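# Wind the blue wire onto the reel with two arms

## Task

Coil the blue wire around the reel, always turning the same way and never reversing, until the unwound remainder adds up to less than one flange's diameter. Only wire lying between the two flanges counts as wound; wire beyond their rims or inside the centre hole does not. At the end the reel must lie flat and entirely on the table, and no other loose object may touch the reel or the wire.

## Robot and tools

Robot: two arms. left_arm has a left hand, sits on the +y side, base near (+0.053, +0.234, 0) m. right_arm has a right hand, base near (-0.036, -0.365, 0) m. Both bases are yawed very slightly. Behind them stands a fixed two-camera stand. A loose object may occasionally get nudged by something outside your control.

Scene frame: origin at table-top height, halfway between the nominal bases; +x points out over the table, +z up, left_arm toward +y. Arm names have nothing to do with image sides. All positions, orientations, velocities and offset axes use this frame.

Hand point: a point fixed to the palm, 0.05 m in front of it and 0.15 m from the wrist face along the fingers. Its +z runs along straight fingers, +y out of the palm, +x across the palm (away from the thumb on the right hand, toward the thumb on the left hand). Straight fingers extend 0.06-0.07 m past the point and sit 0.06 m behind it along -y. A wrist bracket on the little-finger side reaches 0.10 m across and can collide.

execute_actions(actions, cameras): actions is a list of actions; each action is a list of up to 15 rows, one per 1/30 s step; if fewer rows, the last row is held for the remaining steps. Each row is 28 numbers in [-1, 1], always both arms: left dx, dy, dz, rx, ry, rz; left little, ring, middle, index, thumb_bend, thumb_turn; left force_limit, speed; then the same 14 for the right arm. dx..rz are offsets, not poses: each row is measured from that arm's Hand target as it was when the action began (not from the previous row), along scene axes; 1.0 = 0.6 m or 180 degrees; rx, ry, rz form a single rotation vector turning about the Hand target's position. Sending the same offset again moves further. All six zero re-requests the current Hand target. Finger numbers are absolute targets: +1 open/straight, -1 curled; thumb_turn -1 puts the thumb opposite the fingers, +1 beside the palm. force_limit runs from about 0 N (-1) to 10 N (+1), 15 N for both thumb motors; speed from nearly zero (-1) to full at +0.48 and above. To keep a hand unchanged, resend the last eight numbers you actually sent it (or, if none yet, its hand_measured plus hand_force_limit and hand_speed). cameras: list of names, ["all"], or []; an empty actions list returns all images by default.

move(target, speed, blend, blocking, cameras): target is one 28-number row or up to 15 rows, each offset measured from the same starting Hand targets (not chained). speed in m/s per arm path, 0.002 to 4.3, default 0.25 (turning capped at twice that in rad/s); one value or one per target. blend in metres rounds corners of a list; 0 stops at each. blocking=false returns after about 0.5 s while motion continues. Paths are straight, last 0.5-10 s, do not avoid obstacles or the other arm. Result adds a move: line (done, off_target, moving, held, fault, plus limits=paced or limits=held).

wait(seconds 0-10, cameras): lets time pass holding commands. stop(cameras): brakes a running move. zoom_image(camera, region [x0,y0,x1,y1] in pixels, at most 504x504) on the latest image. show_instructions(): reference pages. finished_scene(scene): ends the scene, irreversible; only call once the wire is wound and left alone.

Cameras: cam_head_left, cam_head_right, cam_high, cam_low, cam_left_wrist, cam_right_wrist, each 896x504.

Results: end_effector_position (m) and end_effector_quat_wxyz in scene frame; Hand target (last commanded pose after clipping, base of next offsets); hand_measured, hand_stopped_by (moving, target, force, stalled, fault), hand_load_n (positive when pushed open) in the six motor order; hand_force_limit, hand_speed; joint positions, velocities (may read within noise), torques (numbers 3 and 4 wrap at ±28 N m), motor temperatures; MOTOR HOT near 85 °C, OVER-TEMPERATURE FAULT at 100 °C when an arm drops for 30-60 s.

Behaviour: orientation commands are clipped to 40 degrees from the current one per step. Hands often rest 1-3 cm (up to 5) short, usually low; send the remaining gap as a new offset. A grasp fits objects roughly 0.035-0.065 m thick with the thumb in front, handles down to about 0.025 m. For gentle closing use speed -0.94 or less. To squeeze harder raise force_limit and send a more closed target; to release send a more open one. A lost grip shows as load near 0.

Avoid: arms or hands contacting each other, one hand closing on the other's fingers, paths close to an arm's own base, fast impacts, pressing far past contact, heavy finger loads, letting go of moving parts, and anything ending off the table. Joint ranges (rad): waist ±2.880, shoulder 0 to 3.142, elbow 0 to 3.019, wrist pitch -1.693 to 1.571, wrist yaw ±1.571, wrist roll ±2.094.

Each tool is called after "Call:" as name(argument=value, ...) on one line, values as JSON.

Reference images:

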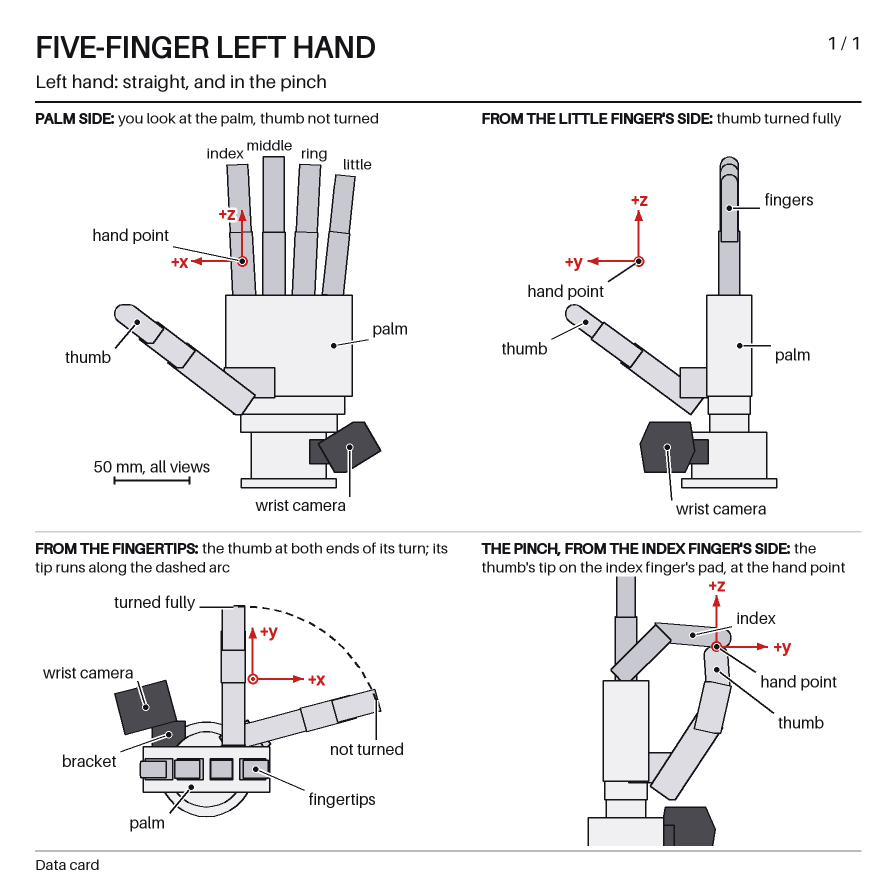

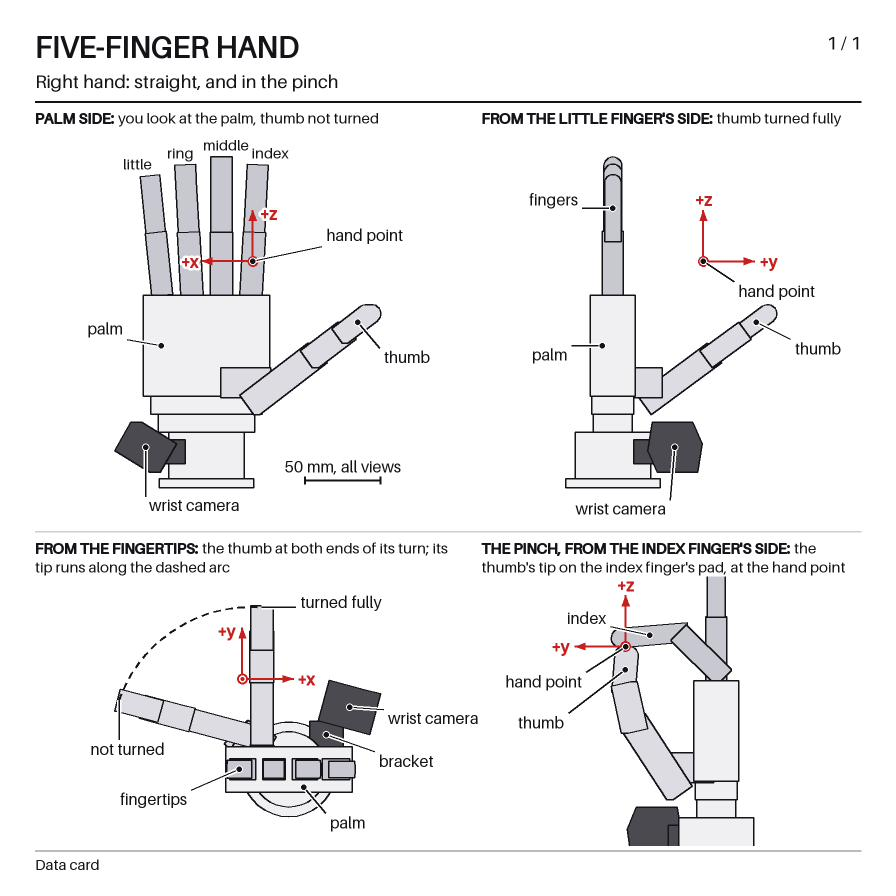

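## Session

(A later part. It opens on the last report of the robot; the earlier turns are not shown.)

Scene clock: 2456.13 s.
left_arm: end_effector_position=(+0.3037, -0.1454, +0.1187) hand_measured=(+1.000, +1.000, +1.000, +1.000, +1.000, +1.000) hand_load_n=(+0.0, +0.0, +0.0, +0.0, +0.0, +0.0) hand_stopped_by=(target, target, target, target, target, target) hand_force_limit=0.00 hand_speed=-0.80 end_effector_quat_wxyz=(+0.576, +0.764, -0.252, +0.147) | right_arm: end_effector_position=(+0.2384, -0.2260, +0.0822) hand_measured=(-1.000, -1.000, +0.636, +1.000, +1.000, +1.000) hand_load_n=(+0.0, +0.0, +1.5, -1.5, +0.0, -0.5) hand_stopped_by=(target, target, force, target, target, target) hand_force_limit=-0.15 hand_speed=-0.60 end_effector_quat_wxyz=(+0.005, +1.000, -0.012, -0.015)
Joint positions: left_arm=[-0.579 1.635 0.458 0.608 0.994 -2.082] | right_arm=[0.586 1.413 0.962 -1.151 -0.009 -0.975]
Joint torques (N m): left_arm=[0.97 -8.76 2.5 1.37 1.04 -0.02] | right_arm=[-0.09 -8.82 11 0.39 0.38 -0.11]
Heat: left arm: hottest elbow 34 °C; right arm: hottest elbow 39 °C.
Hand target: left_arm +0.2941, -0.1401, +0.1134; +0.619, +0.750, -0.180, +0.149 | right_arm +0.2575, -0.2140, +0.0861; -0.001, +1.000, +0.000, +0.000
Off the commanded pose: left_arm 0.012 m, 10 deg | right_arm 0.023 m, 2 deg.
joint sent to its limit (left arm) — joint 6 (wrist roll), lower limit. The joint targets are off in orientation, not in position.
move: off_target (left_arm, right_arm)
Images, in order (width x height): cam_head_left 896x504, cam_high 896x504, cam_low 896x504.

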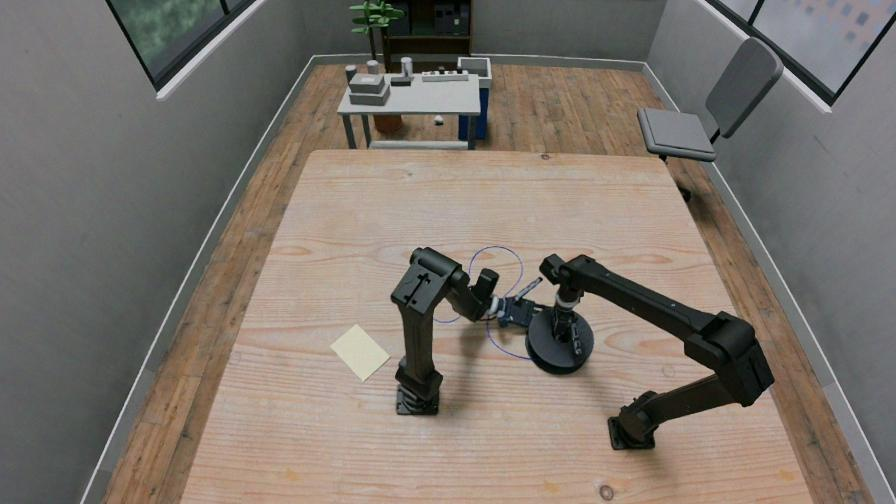

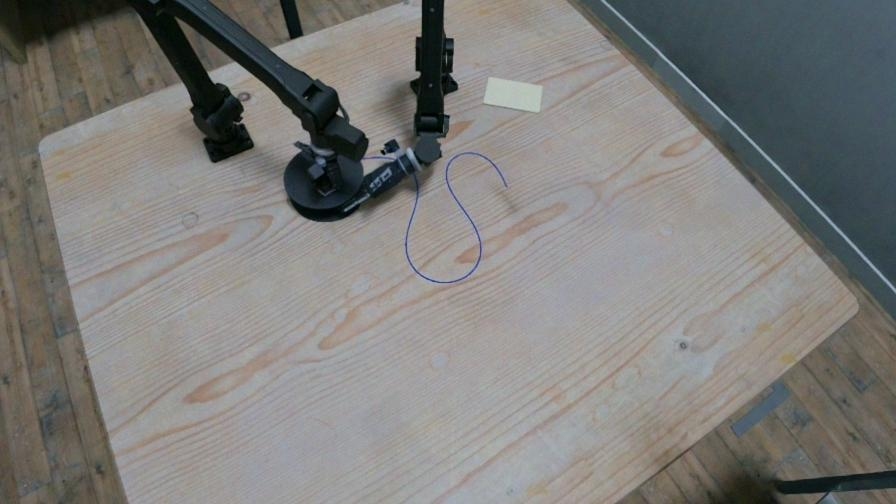

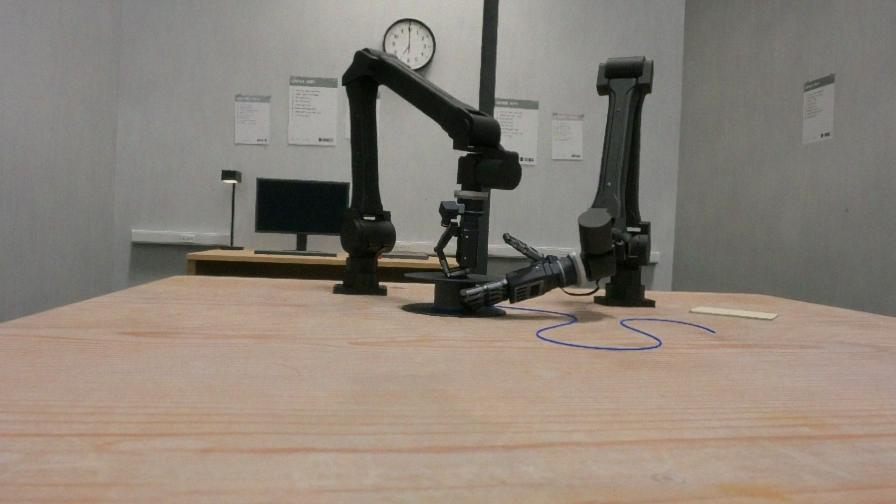

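Call:
move(target=[[0.04,0.039,0,0,0,0,1,1,1,1,1,1,0,-0.8,0,0,0,0,0,0,-1,-1,0.1,1,1,1,-0.15,-0.6],[0.0698,-0.0073,0,0,0,0,1,1,1,1,1,1,0,-0.8,0,0,0,0,0,0,-1,-1,0.1,1,1,1,-0.15,-0.6],[0.0615,-0.0665,0,0,0,0,1,1,1,1,1,1,0,-0.8,0,0,0,0,0,0,-1,-1,0.1,1,1,1,-0.15,-0.6],[0.0332,-0.0698,0,0,0,0,1,1,1,1,1,1,0,-0.8,0,0,0,0,0,0,-1,-1,0.1,1,1,1,-0.15,-0.6]], speed=[0.1,0.1,0.1,0.08], blend=[0.006,0.006,0.003,0])

Call:
move(target=[[-0.0133,0.0398,0,0,0,0,1,1,1,1,1,1,0,-0.8,0.0425,0.001,0,0,0,0.1389,-1,-1,0.1,1,1,1,-0.15,-0.6],[-0.04,0.0698,0,0,0,0,1,1,1,1,1,1,0,-0.8,0.0812,0.0175,0,0,0,0.2722,-1,-1,0.1,1,1,1,-0.15,-0.6]], speed=0.1, blend=[0.003,0], cameras=["cam_head_left","cam_low","cam_high"])

Call:
zoom_image(camera="cam_head_left", region=[440, 240, 620, 390])

Call:
zoom_image(camera="cam_low", region=[390, 260, 530, 330])

Scene clock: 2484.13 s.
left_arm: end_effector_position=(+0.3221, -0.1724, +0.1194) hand_measured=(+1.000, +1.000, +1.000, +1.000, +1.000, +1.000) hand_load_n=(-2.5, +0.0, +0.0, +0.0, +0.0, +0.0) hand_stopped_by=(target, target, target, target, target, target) hand_force_limit=0.00 hand_speed=-0.80 end_effector_quat_wxyz=(+0.573, +0.764, -0.260, +0.144) | right_arm: end_effector_position=(+0.2387, -0.2263, +0.0820) hand_measured=(-1.000, -1.000, +0.636, +1.000, +1.000, +1.000) hand_load_n=(+0.0, +0.0, +2.5, -1.5, +0.0, +0.0) hand_stopped_by=(target, target, force, target, target, target) hand_force_limit=-0.15 hand_speed=-0.60 end_effector_quat_wxyz=(+0.005, +1.000, -0.010, -0.015)
Joint positions: left_arm=[-0.611 1.68 0.55 0.563 0.974 -2.082] | right_arm=[0.586 1.414 0.962 -1.151 -0.008 -0.979]
Joint torques (N m): left_arm=[-1.38 -9 5.04 0.94 0.03 -0.03] | right_arm=[0.09 -9 11.04 0.43 0.34 -0.06]
Heat: left arm: hottest elbow 34 °C; right arm: hottest elbow 40 °C.
Hand target: left_arm +0.3139, -0.1820, +0.1136; +0.619, +0.750, -0.180, +0.149 | right_arm +0.2574, -0.2140, +0.0860; -0.001, +1.000, +0.000, +0.000
Off the commanded pose: left_arm 0.014 m, 11 deg | right_arm 0.023 m, 2 deg.
joint sent to its limit (left arm) — joint 6 (wrist roll), lower limit. The joint targets are off in orientation, not in position.
move: off_target (left_arm, right_arm)

Scene clock: 2489.20 s.
left_arm: end_effector_position=(+0.3073, -0.1436, +0.1198) hand_measured=(+1.000, +1.000, +1.000, +1.000, +1.000, +1.000) hand_load_n=(+0.5, +0.0, +0.0, +0.0, +0.0, +0.5) hand_stopped_by=(target, target, target, target, target, target) hand_force_limit=0.00 hand_speed=-0.80 end_effector_quat_wxyz=(+0.573, +0.766, -0.248, +0.156) | right_arm: end_effector_position=(+0.2849, -0.2194, +0.0812) hand_measured=(-1.000, -1.000, +0.636, +1.000, +1.000, +1.000) hand_load_n=(-2.0, +0.0, +2.5, -1.0, +0.0, +0.0) hand_stopped_by=(target, target, force, target, target, target) hand_force_limit=-0.15 hand_speed=-0.60 end_effector_quat_wxyz=(+0.002, +0.916, +0.400, -0.020)
Joint positions: left_arm=[-0.574 1.628 0.455 0.613 0.98 -2.082] | right_arm=[0.626 1.416 0.966 -1.161 -0.005 -1.782]
Joint torques (N m): left_arm=[0.09 -8.47 2.21 1.32 1.34 -0.01] | right_arm=[-0.15 -9 11.04 0.77 0.28 -0.21]
Heat: left arm: hottest elbow 34 °C; right arm: hottest elbow 40 °C.
Hand target: left_arm +0.2900, -0.1401, +0.1134; +0.619, +0.750, -0.180, +0.149 | right_arm +0.3061, -0.2036, +0.0860; +0.000, +0.910, +0.415, +0.000
Off the commanded pose: left_arm 0.019 m, 10 deg | right_arm 0.027 m, 3 deg.
joint sent to its limit (left arm) — joint 6 (wrist roll), lower limit. The joint targets are off in orientation, not in position.
move: off_target (left_arm, right_arm)
Images, in order (width x height): cam_head_left 896x504, cam_high 896x504, cam_low 896x504.

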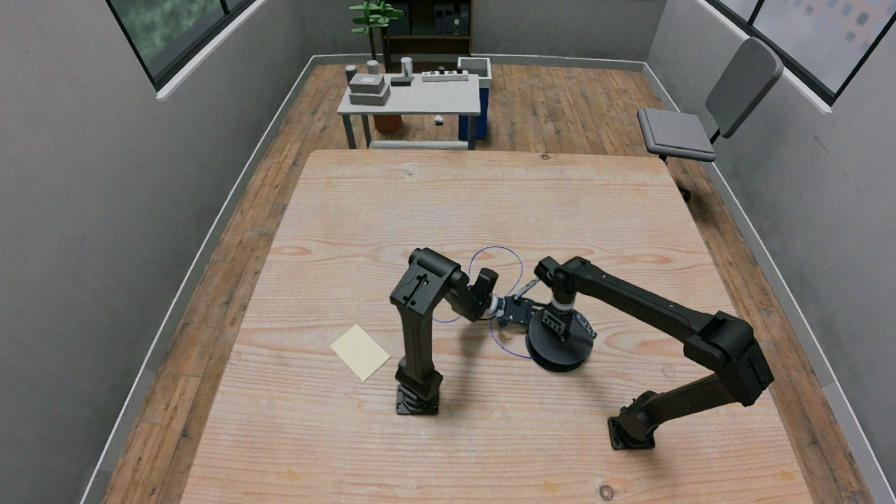

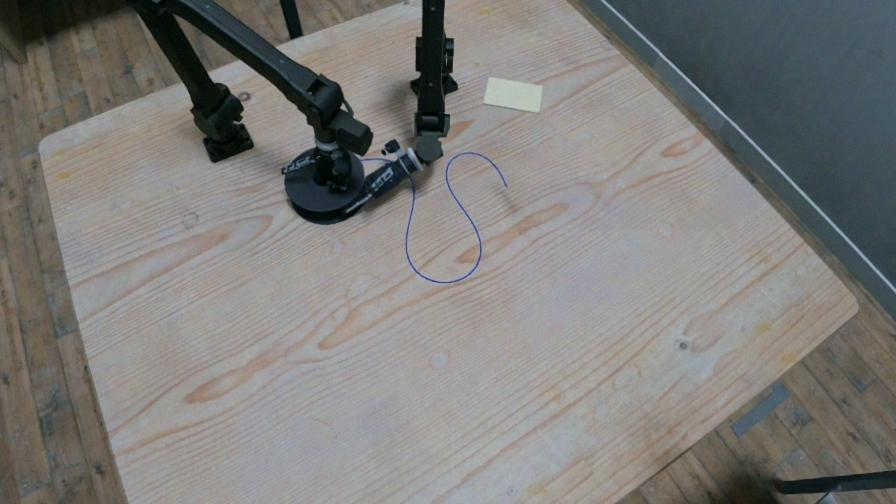

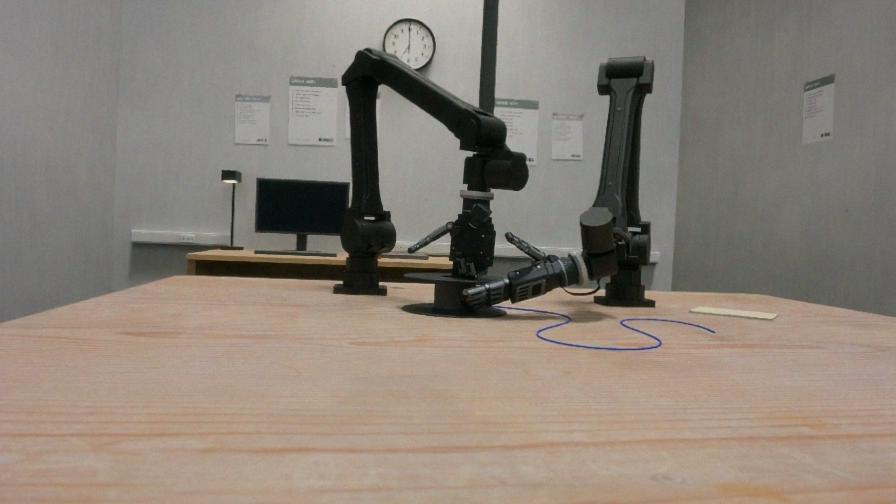

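Scaled by 2.800 from the camera's 896x504 image, which has a finer 1280x720 frame.

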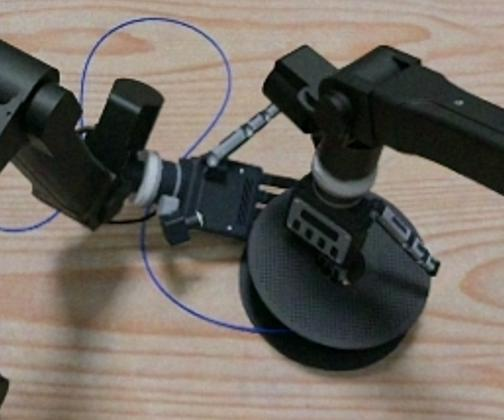

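Scaled by 3.600 from the camera's 896x504 image, which has a finer 1280x720 frame.

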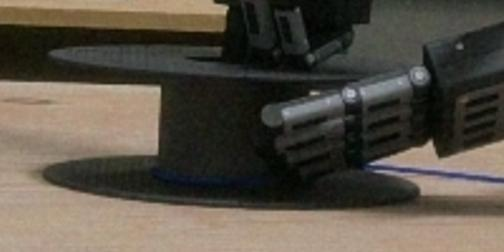

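Call:
move(target=[[0.04,0.039,0,0,0,0,1,1,1,1,1,1,0,-0.8,0,0,0,0,0,0,-1,-1,0.1,1,1,1,-0.15,-0.6],[0.1033,0.0667,0,0,0,0,1,1,1,1,1,1,0,-0.8,0,0,0,0,0,0,-1,-1,0.1,1,1,1,-0.15,-0.6],[0.1033,0.0667,0,0,0,0,1,1,1,1,1,1,0,-0.8,0,0,0,0,0,0,-1,-1,1,1,1,1,-0.2,0],[0.1033,0.0667,0,0,0,0,1,1,1,1,1,1,0,-0.8,0,0,0.115,0,0,0,-1,-1,1,1,1,1,-0.2,0],[0.1033,0.0667,0,0,0,0,1,1,1,1,1,1,0,-0.8,-0.165,-0.003,0.108,0,0,-0.5278,-1,-1,1,1,1,1,-0.2,0],[0.1033,0.0667,0,0,0,0,1,1,1,1,1,1,0,-0.8,-0.1442,0.126,0.103,0,0,0.95,-1,-1,1,1,1,1,-0.2,0]], speed=[0.12,0.15,0.1,0.15,0.6,0.6], cameras=["cam_head_left","cam_low","cam_high"])

Call:
zoom_image(camera="cam_low", region=[390, 260, 530, 330])

Call:
zoom_image(camera="cam_high", region=[270, 130, 390, 240])

Call:
zoom_image(camera="cam_head_left", region=[440, 240, 620, 390])

Scene clock: 2575.57 s.
left_arm: end_effector_position=(+0.3381, -0.0996, +0.1135) hand_measured=(+1.000, +1.000, +1.000, +1.000, +1.000, +1.000) hand_load_n=(-1.0, +0.0, +0.0, +0.0, +0.0, +0.0) hand_stopped_by=(target, target, target, target, target, target) hand_force_limit=0.00 hand_speed=-0.80 end_effector_quat_wxyz=(+0.602, +0.759, -0.209, +0.132) | right_arm: end_effector_position=(+0.2277, -0.1277, +0.1510) hand_measured=(-1.000, -1.000, +1.000, +1.000, +1.000, +1.000) hand_load_n=(+0.0, +0.0, -0.5, +0.0, +0.0, +0.0) hand_stopped_by=(target, target, target, target, target, target) hand_force_limit=-0.20 hand_speed=0.00 end_effector_quat_wxyz=(+0.006, -0.340, +0.941, +0.002)
Joint positions: left_arm=[-0.417 1.697 0.465 0.613 1.145 -2.082] | right_arm=[0.567 1.211 0.972 -1.32 -0.002 1.43]
Joint torques (N m): left_arm=[1.96 -7.41 5.64 1.35 0.43 -0.02] | right_arm=[0.38 -9.17 7.5 -0.35 0.11 0.13]
Heat: left arm: hottest elbow 33 °C; right arm: hottest elbow 39 °C.
Hand target: left_arm +0.3520, -0.1001, +0.1135; +0.619, +0.750, -0.180, +0.149 | right_arm +0.2196, -0.1281, +0.1478; +0.000, -0.342, +0.940, -0.001
Off the commanded pose: left_arm 0.014 m, 4 deg | right_arm 0.009 m, 1 deg.
joint sent to its limit (left arm) — joint 6 (wrist roll), lower limit. The joint targets are off in orientation, not in position.
move: off_target (left_arm); target 3's new numbers were sent with right_arm's hand 0.025 m and 3 deg from that target
Images, in order (width x height): cam_head_left 896x504, cam_high 896x504, cam_low 896x504.

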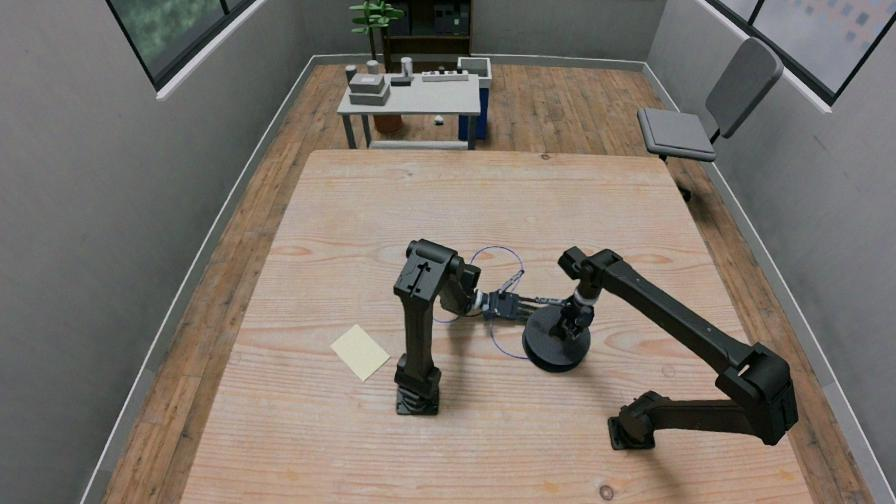

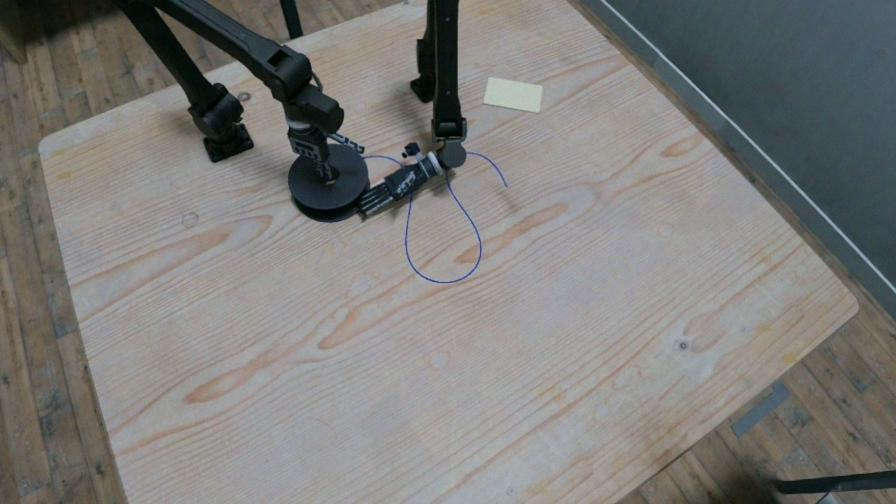

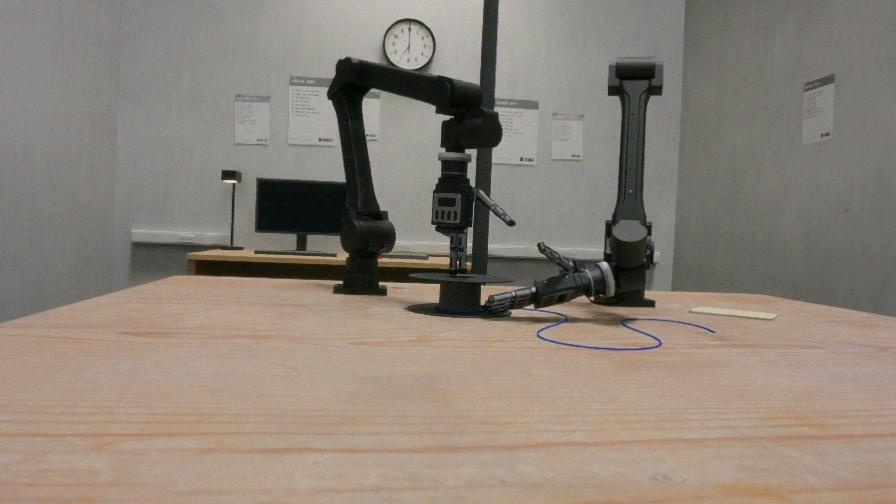

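Scaled by 3.600 from the camera's 896x504 image, which has a finer 1280x720 frame.

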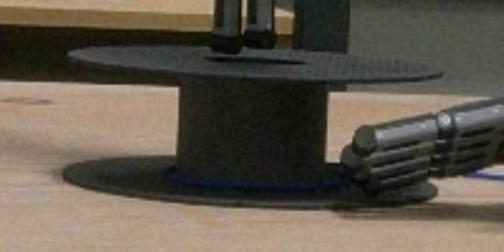

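Scaled by 4.200 from the camera's 896x504 image, which has a finer 1280x720 frame.

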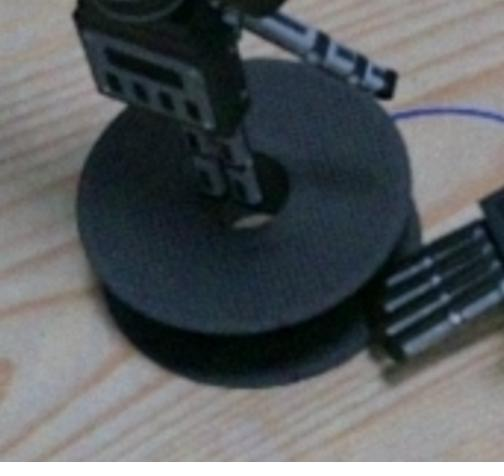

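Scaled by 2.800 from the camera's 896x504 image, which has a finer 1280x720 frame.

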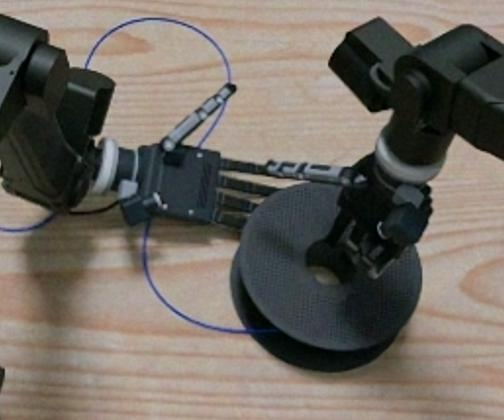

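Call:
move(target=[[0,0,0,0,0,0,1,1,1,1,1,1,0,-0.8,0,0.0067,0,0,0,0,-1,-1,1,1,1,1,-0.2,0],[0,0,0,0,0,0,1,1,1,1,1,1,0,-0.8,0,0.0067,-0.103,0,0,0,-1,-1,1,1,1,1,-0.2,0],[0,0,0,0,0,0,1,1,1,1,1,1,0,-0.8,0,0.0067,-0.103,0,0,0,-1,-1,0.1,1,1,1,-0.15,-0.6]], speed=0.08, cameras=["cam_head_left","cam_low"])

Call:
zoom_image(camera="cam_head_left", region=[440, 240, 620, 390])

Scene clock: 2597.50 s.
left_arm: end_effector_position=(+0.3383, -0.0997, +0.1137) hand_measured=(+1.000, +1.000, +1.000, +1.000, +1.000, +1.000) hand_load_n=(-0.5, +0.0, +0.0, +0.0, +0.0, +0.0) hand_stopped_by=(target, target, target, target, target, target) hand_force_limit=0.00 hand_speed=-0.80 end_effector_quat_wxyz=(+0.602, +0.759, -0.210, +0.132) | right_arm: end_effector_position=(+0.2260, -0.1261, +0.0942) hand_measured=(-1.000, -1.000, +0.636, +1.000, +1.000, +1.000) hand_load_n=(+0.0, +0.5, +4.5, -1.5, +0.0, +0.0) hand_stopped_by=(target, target, force, target, target, target) hand_force_limit=-0.15 hand_speed=-0.60 end_effector_quat_wxyz=(+0.009, -0.339, +0.941, +0.000)
Joint positions: left_arm=[-0.417 1.697 0.466 0.613 1.145 -2.082] | right_arm=[0.578 1.258 0.855 -1.151 0.004 1.443]
Joint torques (N m): left_arm=[2.08 -7.53 5.68 1.37 0.42 -0.03] | right_arm=[0.56 -7.77 7.02 0.2 -0.15 0.09]
Heat: left arm: hottest elbow 34 °C; right arm: hottest elbow 38 °C.
Hand target: left_arm +0.3520, -0.1001, +0.1135; +0.619, +0.750, -0.180, +0.149 | right_arm +0.2196, -0.1240, +0.0860; +0.000, -0.342, +0.940, +0.000
Off the commanded pose: left_arm 0.014 m, 4 deg | right_arm 0.011 m, 1 deg.
joint sent to its limit (left arm) — joint 6 (wrist roll), lower limit. The joint targets are off in orientation, not in position.
move: off_target (left_arm, right_arm)
Images, in order (width x height): cam_head_left 896x504, cam_low 896x504.

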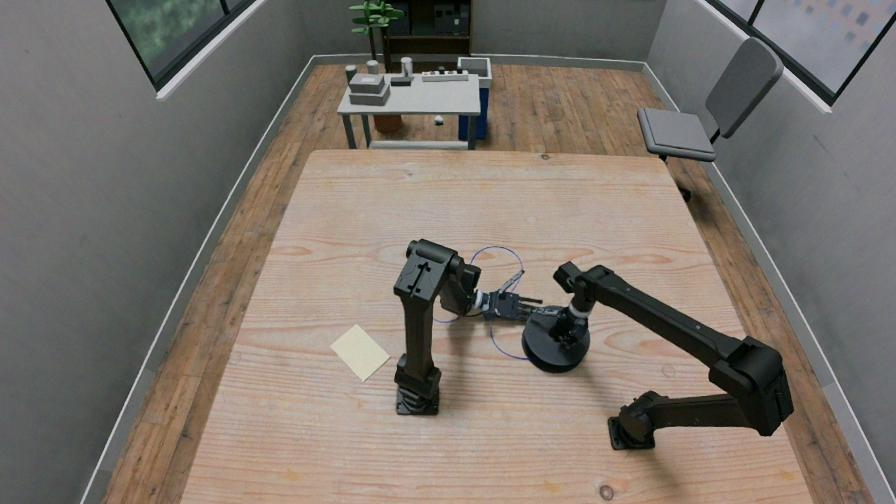

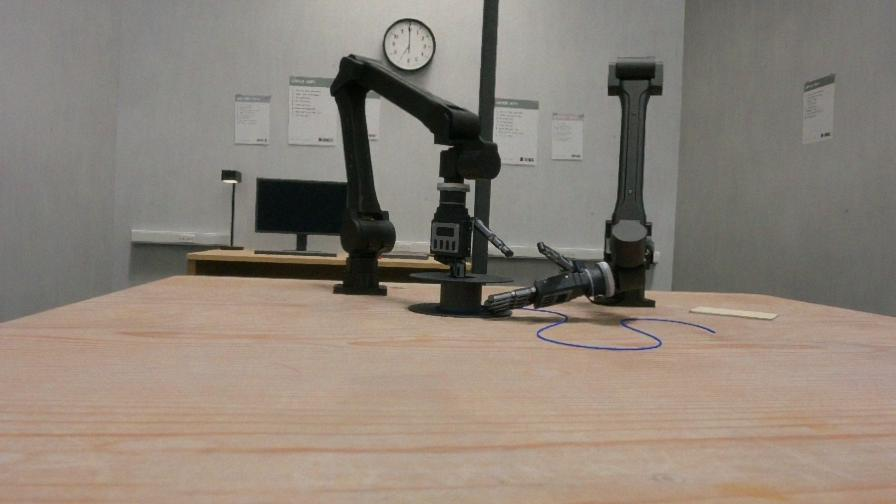

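Scaled by 2.800 from the camera's 896x504 image, which has a finer 1280x720 frame.

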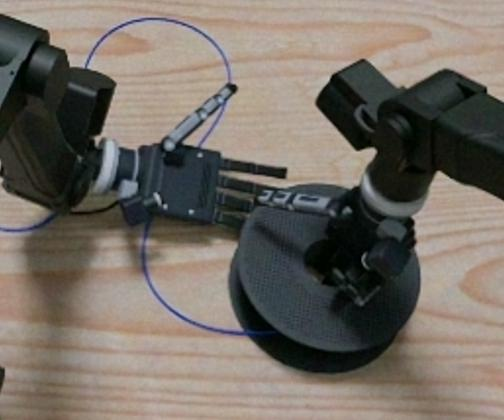

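Call:
move(target=[[0,0,0,0,0,0,1,1,1,1,1,1,0,-0.8,-0.0235,-0.0188,0,0,0,0.1111,-1,-1,0.1,1,1,1,-0.15,-0.6],[0,0,0,0,0,0,1,1,1,1,1,1,0,-0.8,-0.0413,-0.0518,0,0,0,0.25,-1,-1,0.1,1,1,1,-0.15,-0.6]], speed=[0.1,0.1], blend=[0.003,0], cameras=["cam_head_left","cam_low","cam_high"])

Call:
zoom_image(camera="cam_head_left", region=[440, 240, 620, 390])

Call:
zoom_image(camera="cam_low", region=[390, 260, 530, 330])

Scene clock: 2649.97 s.
left_arm: end_effector_position=(+0.3383, -0.0997, +0.1136) hand_measured=(+1.000, +1.000, +1.000, +1.000, +1.000, +1.000) hand_load_n=(-1.0, +0.0, +0.0, +0.0, +0.0, +0.0) hand_stopped_by=(target, target, target, target, target, target) hand_force_limit=0.00 hand_speed=-0.80 end_effector_quat_wxyz=(+0.602, +0.759, -0.209, +0.132) | right_arm: end_effector_position=(+0.1897, -0.1540, +0.0893) hand_measured=(-1.000, -1.000, +0.636, +1.000, +1.000, +1.000) hand_load_n=(-0.5, +0.0, +3.0, -2.5, +0.0, +0.0) hand_stopped_by=(target, target, force, target, target, target) hand_force_limit=-0.15 hand_speed=-0.60 end_effector_quat_wxyz=(+0.010, -0.668, +0.744, -0.002)
Joint positions: left_arm=[-0.417 1.697 0.466 0.613 1.145 -2.082] | right_arm=[0.569 1.274 0.858 -1.133 0.001 0.662]
Joint torques (N m): left_arm=[1.96 -7.53 5.6 1.36 0.43 -0.01] | right_arm=[-1.2 -6.01 9.39 -0.29 -0.01 -0.22]
Heat: left arm: hottest elbow 34 °C; right arm: hottest elbow 37 °C.
Hand target: left_arm +0.3520, -0.1001, +0.1135; +0.619, +0.750, -0.180, +0.149 | right_arm +0.1949, -0.1551, +0.0861; +0.000, -0.676, +0.737, +0.000
Off the commanded pose: left_arm 0.014 m, 4 deg | right_arm 0.006 m, 2 deg.
joint sent to its limit (left arm) — joint 6 (wrist roll), lower limit. The joint targets are off in orientation, not in position.
move: off_target (left_arm)
Images, in order (width x height): cam_head_left 896x504, cam_high 896x504, cam_low 896x504.

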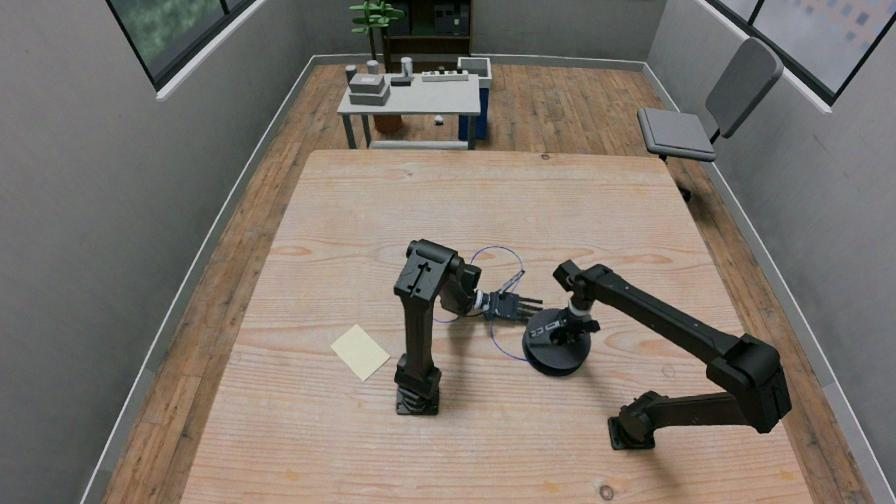

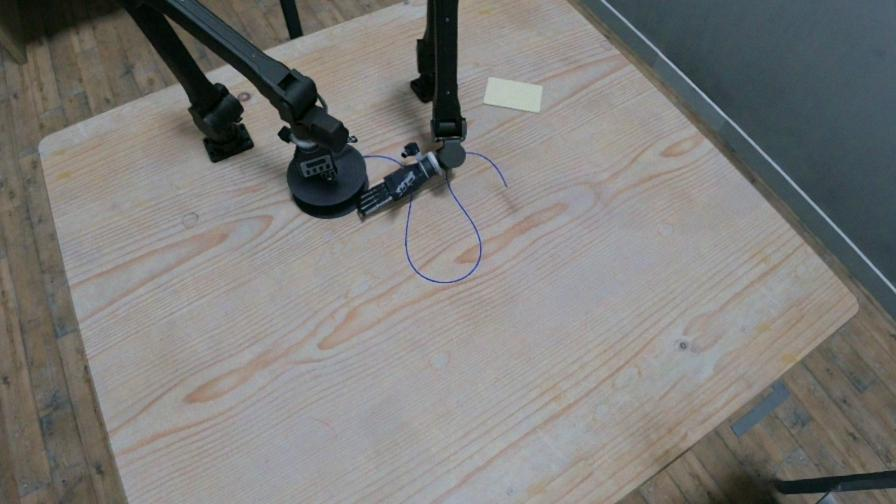

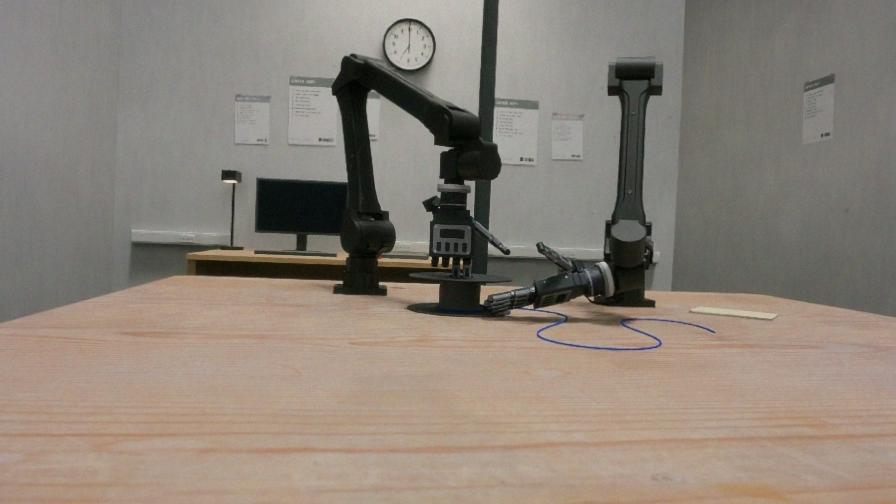

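Scaled by 2.800 from the camera's 896x504 image, which has a finer 1280x720 frame.

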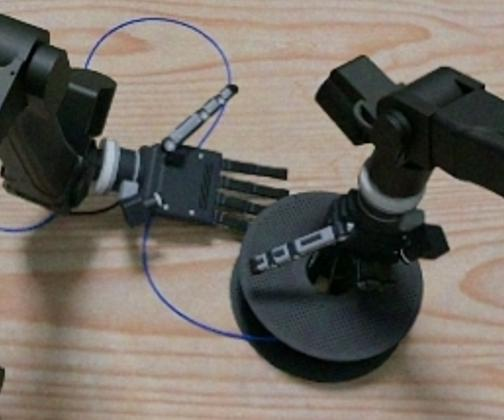

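Scaled by 3.600 from the camera's 896x504 image, which has a finer 1280x720 frame.

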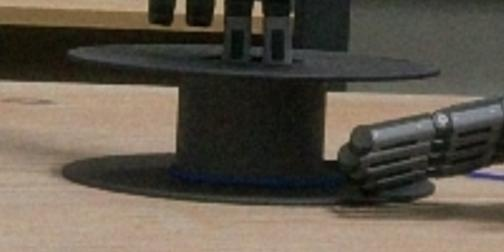

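Call:
move(target=[[-0.02,-0.074,0,0,0,0,1,1,1,1,1,1,0,-0.8,0.0133,-0.008,0,0,0,0,-1,-1,0.1,1,1,1,-0.15,-0.6],[-0.0283,-0.1332,0,0,0,0,1,1,1,1,1,1,0,-0.8,0.0133,-0.008,0,0,0,0,-1,-1,0.1,1,1,1,-0.15,-0.6],[-0.0567,-0.1365,0,0,0,0,1,1,1,1,1,1,0,-0.8,0.0133,-0.008,0,0,0,0,-1,-1,0.1,1,1,1,-0.15,-0.6]], speed=[0.1,0.1,0.08], blend=[0.006,0.003,0], cameras=["cam_head_left","cam_low"])

Call:
zoom_image(camera="cam_head_left", region=[440, 240, 620, 390])

Call:
zoom_image(camera="cam_low", region=[390, 260, 530, 330])

Scene clock: 2686.10 s.
left_arm: end_effector_position=(+0.3272, -0.1742, +0.1196) hand_measured=(+1.000, +1.000, +1.000, +1.000, +1.000, +1.000) hand_load_n=(-2.5, +0.0, +0.0, +0.0, +0.0, +0.0) hand_stopped_by=(target, target, target, target, target, target) hand_force_limit=0.00 hand_speed=-0.80 end_effector_quat_wxyz=(+0.574, +0.763, -0.259, +0.146) | right_arm: end_effector_position=(+0.1936, -0.1579, +0.0894) hand_measured=(-1.000, -1.000, +0.636, +1.000, +1.000, +1.000) hand_load_n=(+0.0, +0.0, +3.0, -3.0, +0.0, +0.0) hand_stopped_by=(target, target, force, target, target, target) hand_force_limit=-0.15 hand_speed=-0.60 end_effector_quat_wxyz=(-0.010, +0.673, -0.740, -0.001)
Joint positions: left_arm=[-0.608 1.69 0.563 0.564 0.976 -2.083] | right_arm=[0.55 1.282 0.864 -1.133 -0.007 0.63]
Joint torques (N m): left_arm=[-1.44 -9.52 4.6 0.77 0.08 0] | right_arm=[-1.49 -5.66 9.72 -0.2 0.32 -0.16]
Heat: left arm: hottest elbow 34 °C; right arm: hottest elbow 38 °C.
Hand target: left_arm +0.3179, -0.1820, +0.1134; +0.619, +0.750, -0.180, +0.149 | right_arm +0.2028, -0.1599, +0.0860; +0.000, -0.676, +0.737, -0.001
Off the commanded pose: left_arm 0.014 m, 11 deg | right_arm 0.010 m, 1 deg.
joint sent to its limit (left arm) — joint 6 (wrist roll), lower limit. The joint targets are off in orientation, not in position.
move: off_target (left_arm)
Images, in order (width x height): cam_head_left 896x504, cam_low 896x504.

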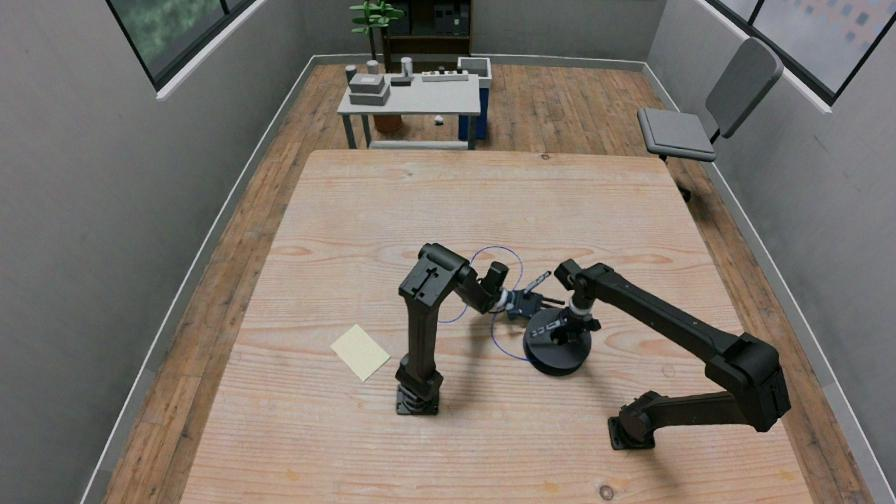

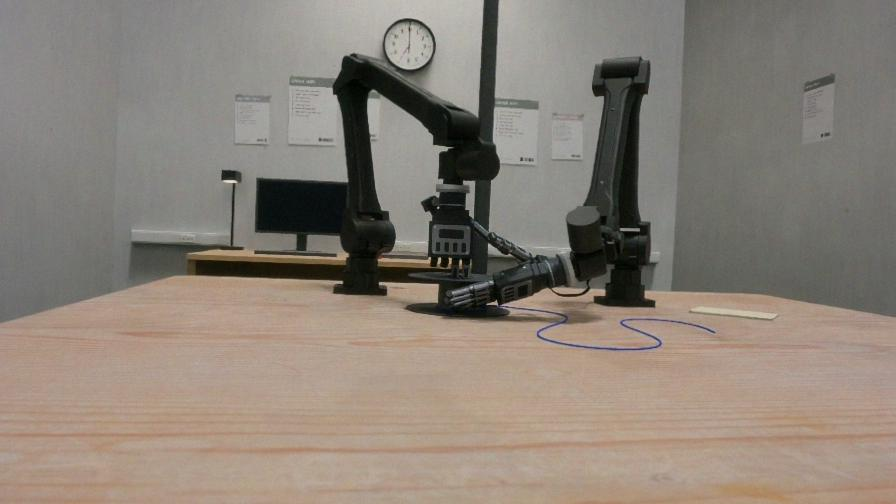

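Scaled by 2.800 from the camera's 896x504 image, which has a finer 1280x720 frame.

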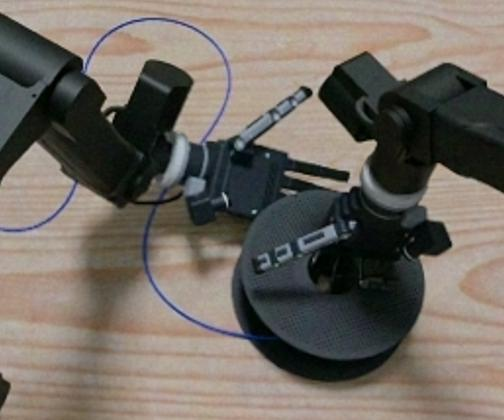

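Scaled by 3.600 from the camera's 896x504 image, which has a finer 1280x720 frame.

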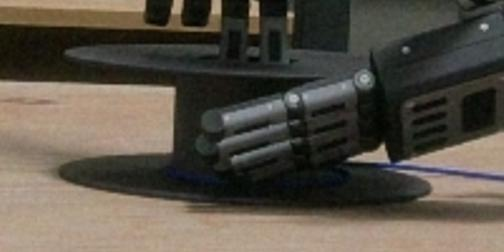

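Call:
move(target=[[-0.005,0.0417,0,0,0,0,1,1,1,1,1,1,0,-0.8,0.0043,-0.0373,0,0,0,0.1389,-1,-1,0.1,1,1,1,-0.15,-0.6],[-0.03,0.075,0,0,0,0,1,1,1,1,1,1,0,-0.8,0.0212,-0.0723,0,0,0,0.2778,-1,-1,0.1,1,1,1,-0.15,-0.6]], speed=[0.1,0.1], blend=[0.003,0], cameras=["cam_head_left","cam_low"])

Call:
zoom_image(camera="cam_head_left", region=[440, 240, 620, 390])

Call:
zoom_image(camera="cam_low", region=[390, 260, 530, 330])

Scene clock: 2717.63 s.
left_arm: end_effector_position=(+0.3053, -0.1433, +0.1180) hand_measured=(+1.000, +1.000, +1.000, +1.000, +1.000, +1.000) hand_load_n=(+0.0, +0.0, +0.0, +0.0, +0.0, +0.0) hand_stopped_by=(target, target, target, target, target, target) hand_force_limit=0.00 hand_speed=-0.80 end_effector_quat_wxyz=(+0.580, +0.763, -0.250, +0.141) | right_arm: end_effector_position=(+0.2035, -0.2047, +0.0884) hand_measured=(-1.000, -1.000, +0.636, +1.000, +1.000, +1.000) hand_load_n=(+0.0, +0.0, +1.0, -4.0, +0.0, +0.0) hand_stopped_by=(target, target, force, target, target, target) hand_force_limit=-0.15 hand_speed=-0.60 end_effector_quat_wxyz=(-0.007, +0.920, -0.391, -0.003)
Joint positions: left_arm=[-0.57 1.643 0.462 0.605 1.012 -2.083] | right_arm=[0.543 1.346 0.919 -1.138 -0.013 -0.238]
Joint torques (N m): left_arm=[1.49 -8.64 2.58 1.47 0.82 -0.01] | right_arm=[-0.79 -6.95 9.98 0.03 0.57 -0.14]
Heat: left arm: hottest elbow 34 °C; right arm: hottest elbow 38 °C.
Hand target: left_arm +0.2999, -0.1371, +0.1135; +0.619, +0.750, -0.180, +0.149 | right_arm +0.2156, -0.2032, +0.0860; -0.001, +0.924, -0.383, +0.000
Off the commanded pose: left_arm 0.010 m, 9 deg | right_arm 0.012 m, 1 deg.
joint sent to its limit (left arm) — joint 6 (wrist roll), lower limit. The joint targets are off in orientation, not in position.
move: off_target (left_arm, right_arm)
Images, in order (width x height): cam_head_left 896x504, cam_low 896x504.

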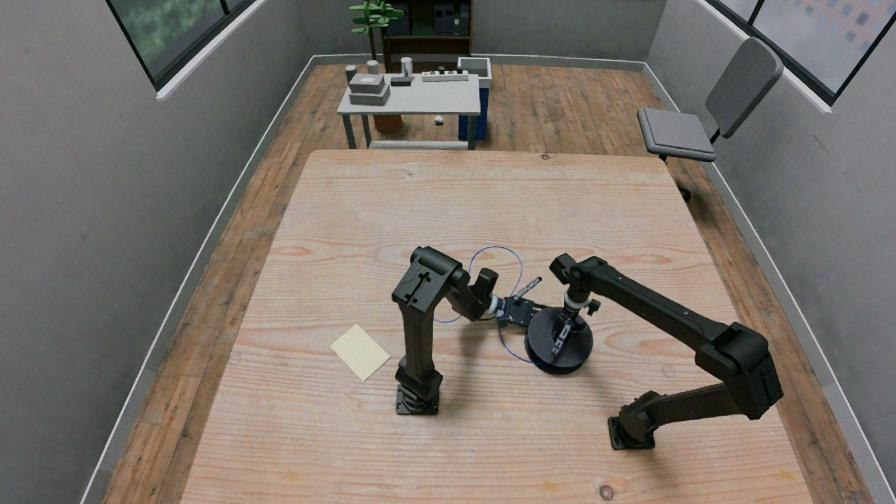

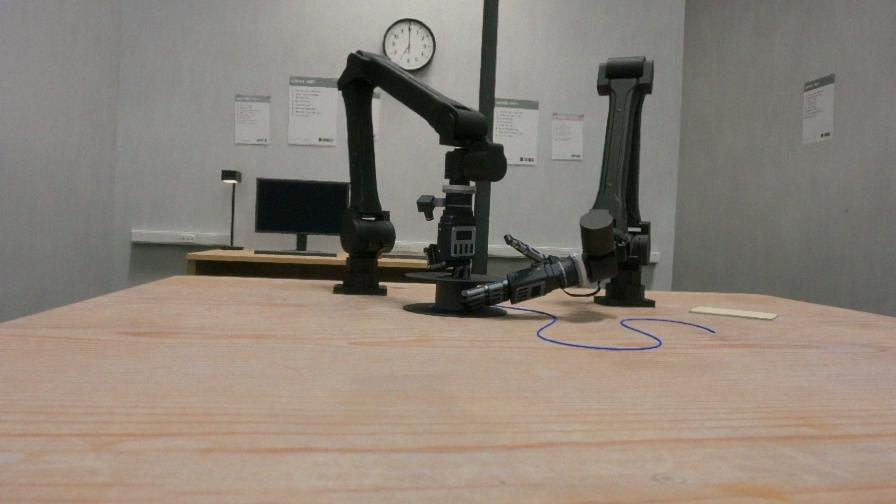

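Scaled by 2.800 from the camera's 896x504 image, which has a finer 1280x720 frame.

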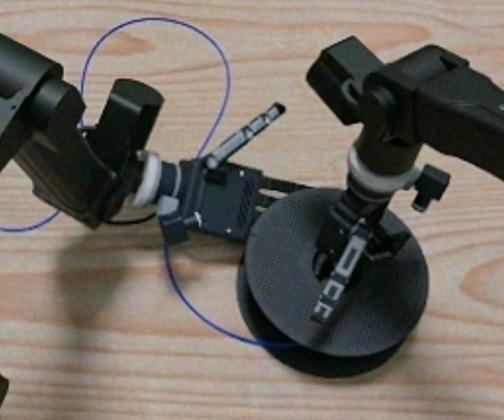

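Scaled by 3.600 from the camera's 896x504 image, which has a finer 1280x720 frame.

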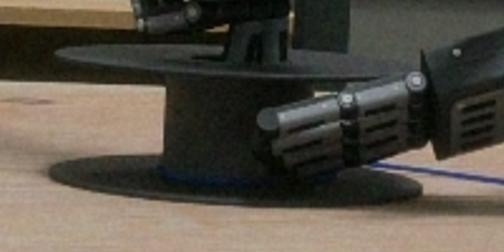

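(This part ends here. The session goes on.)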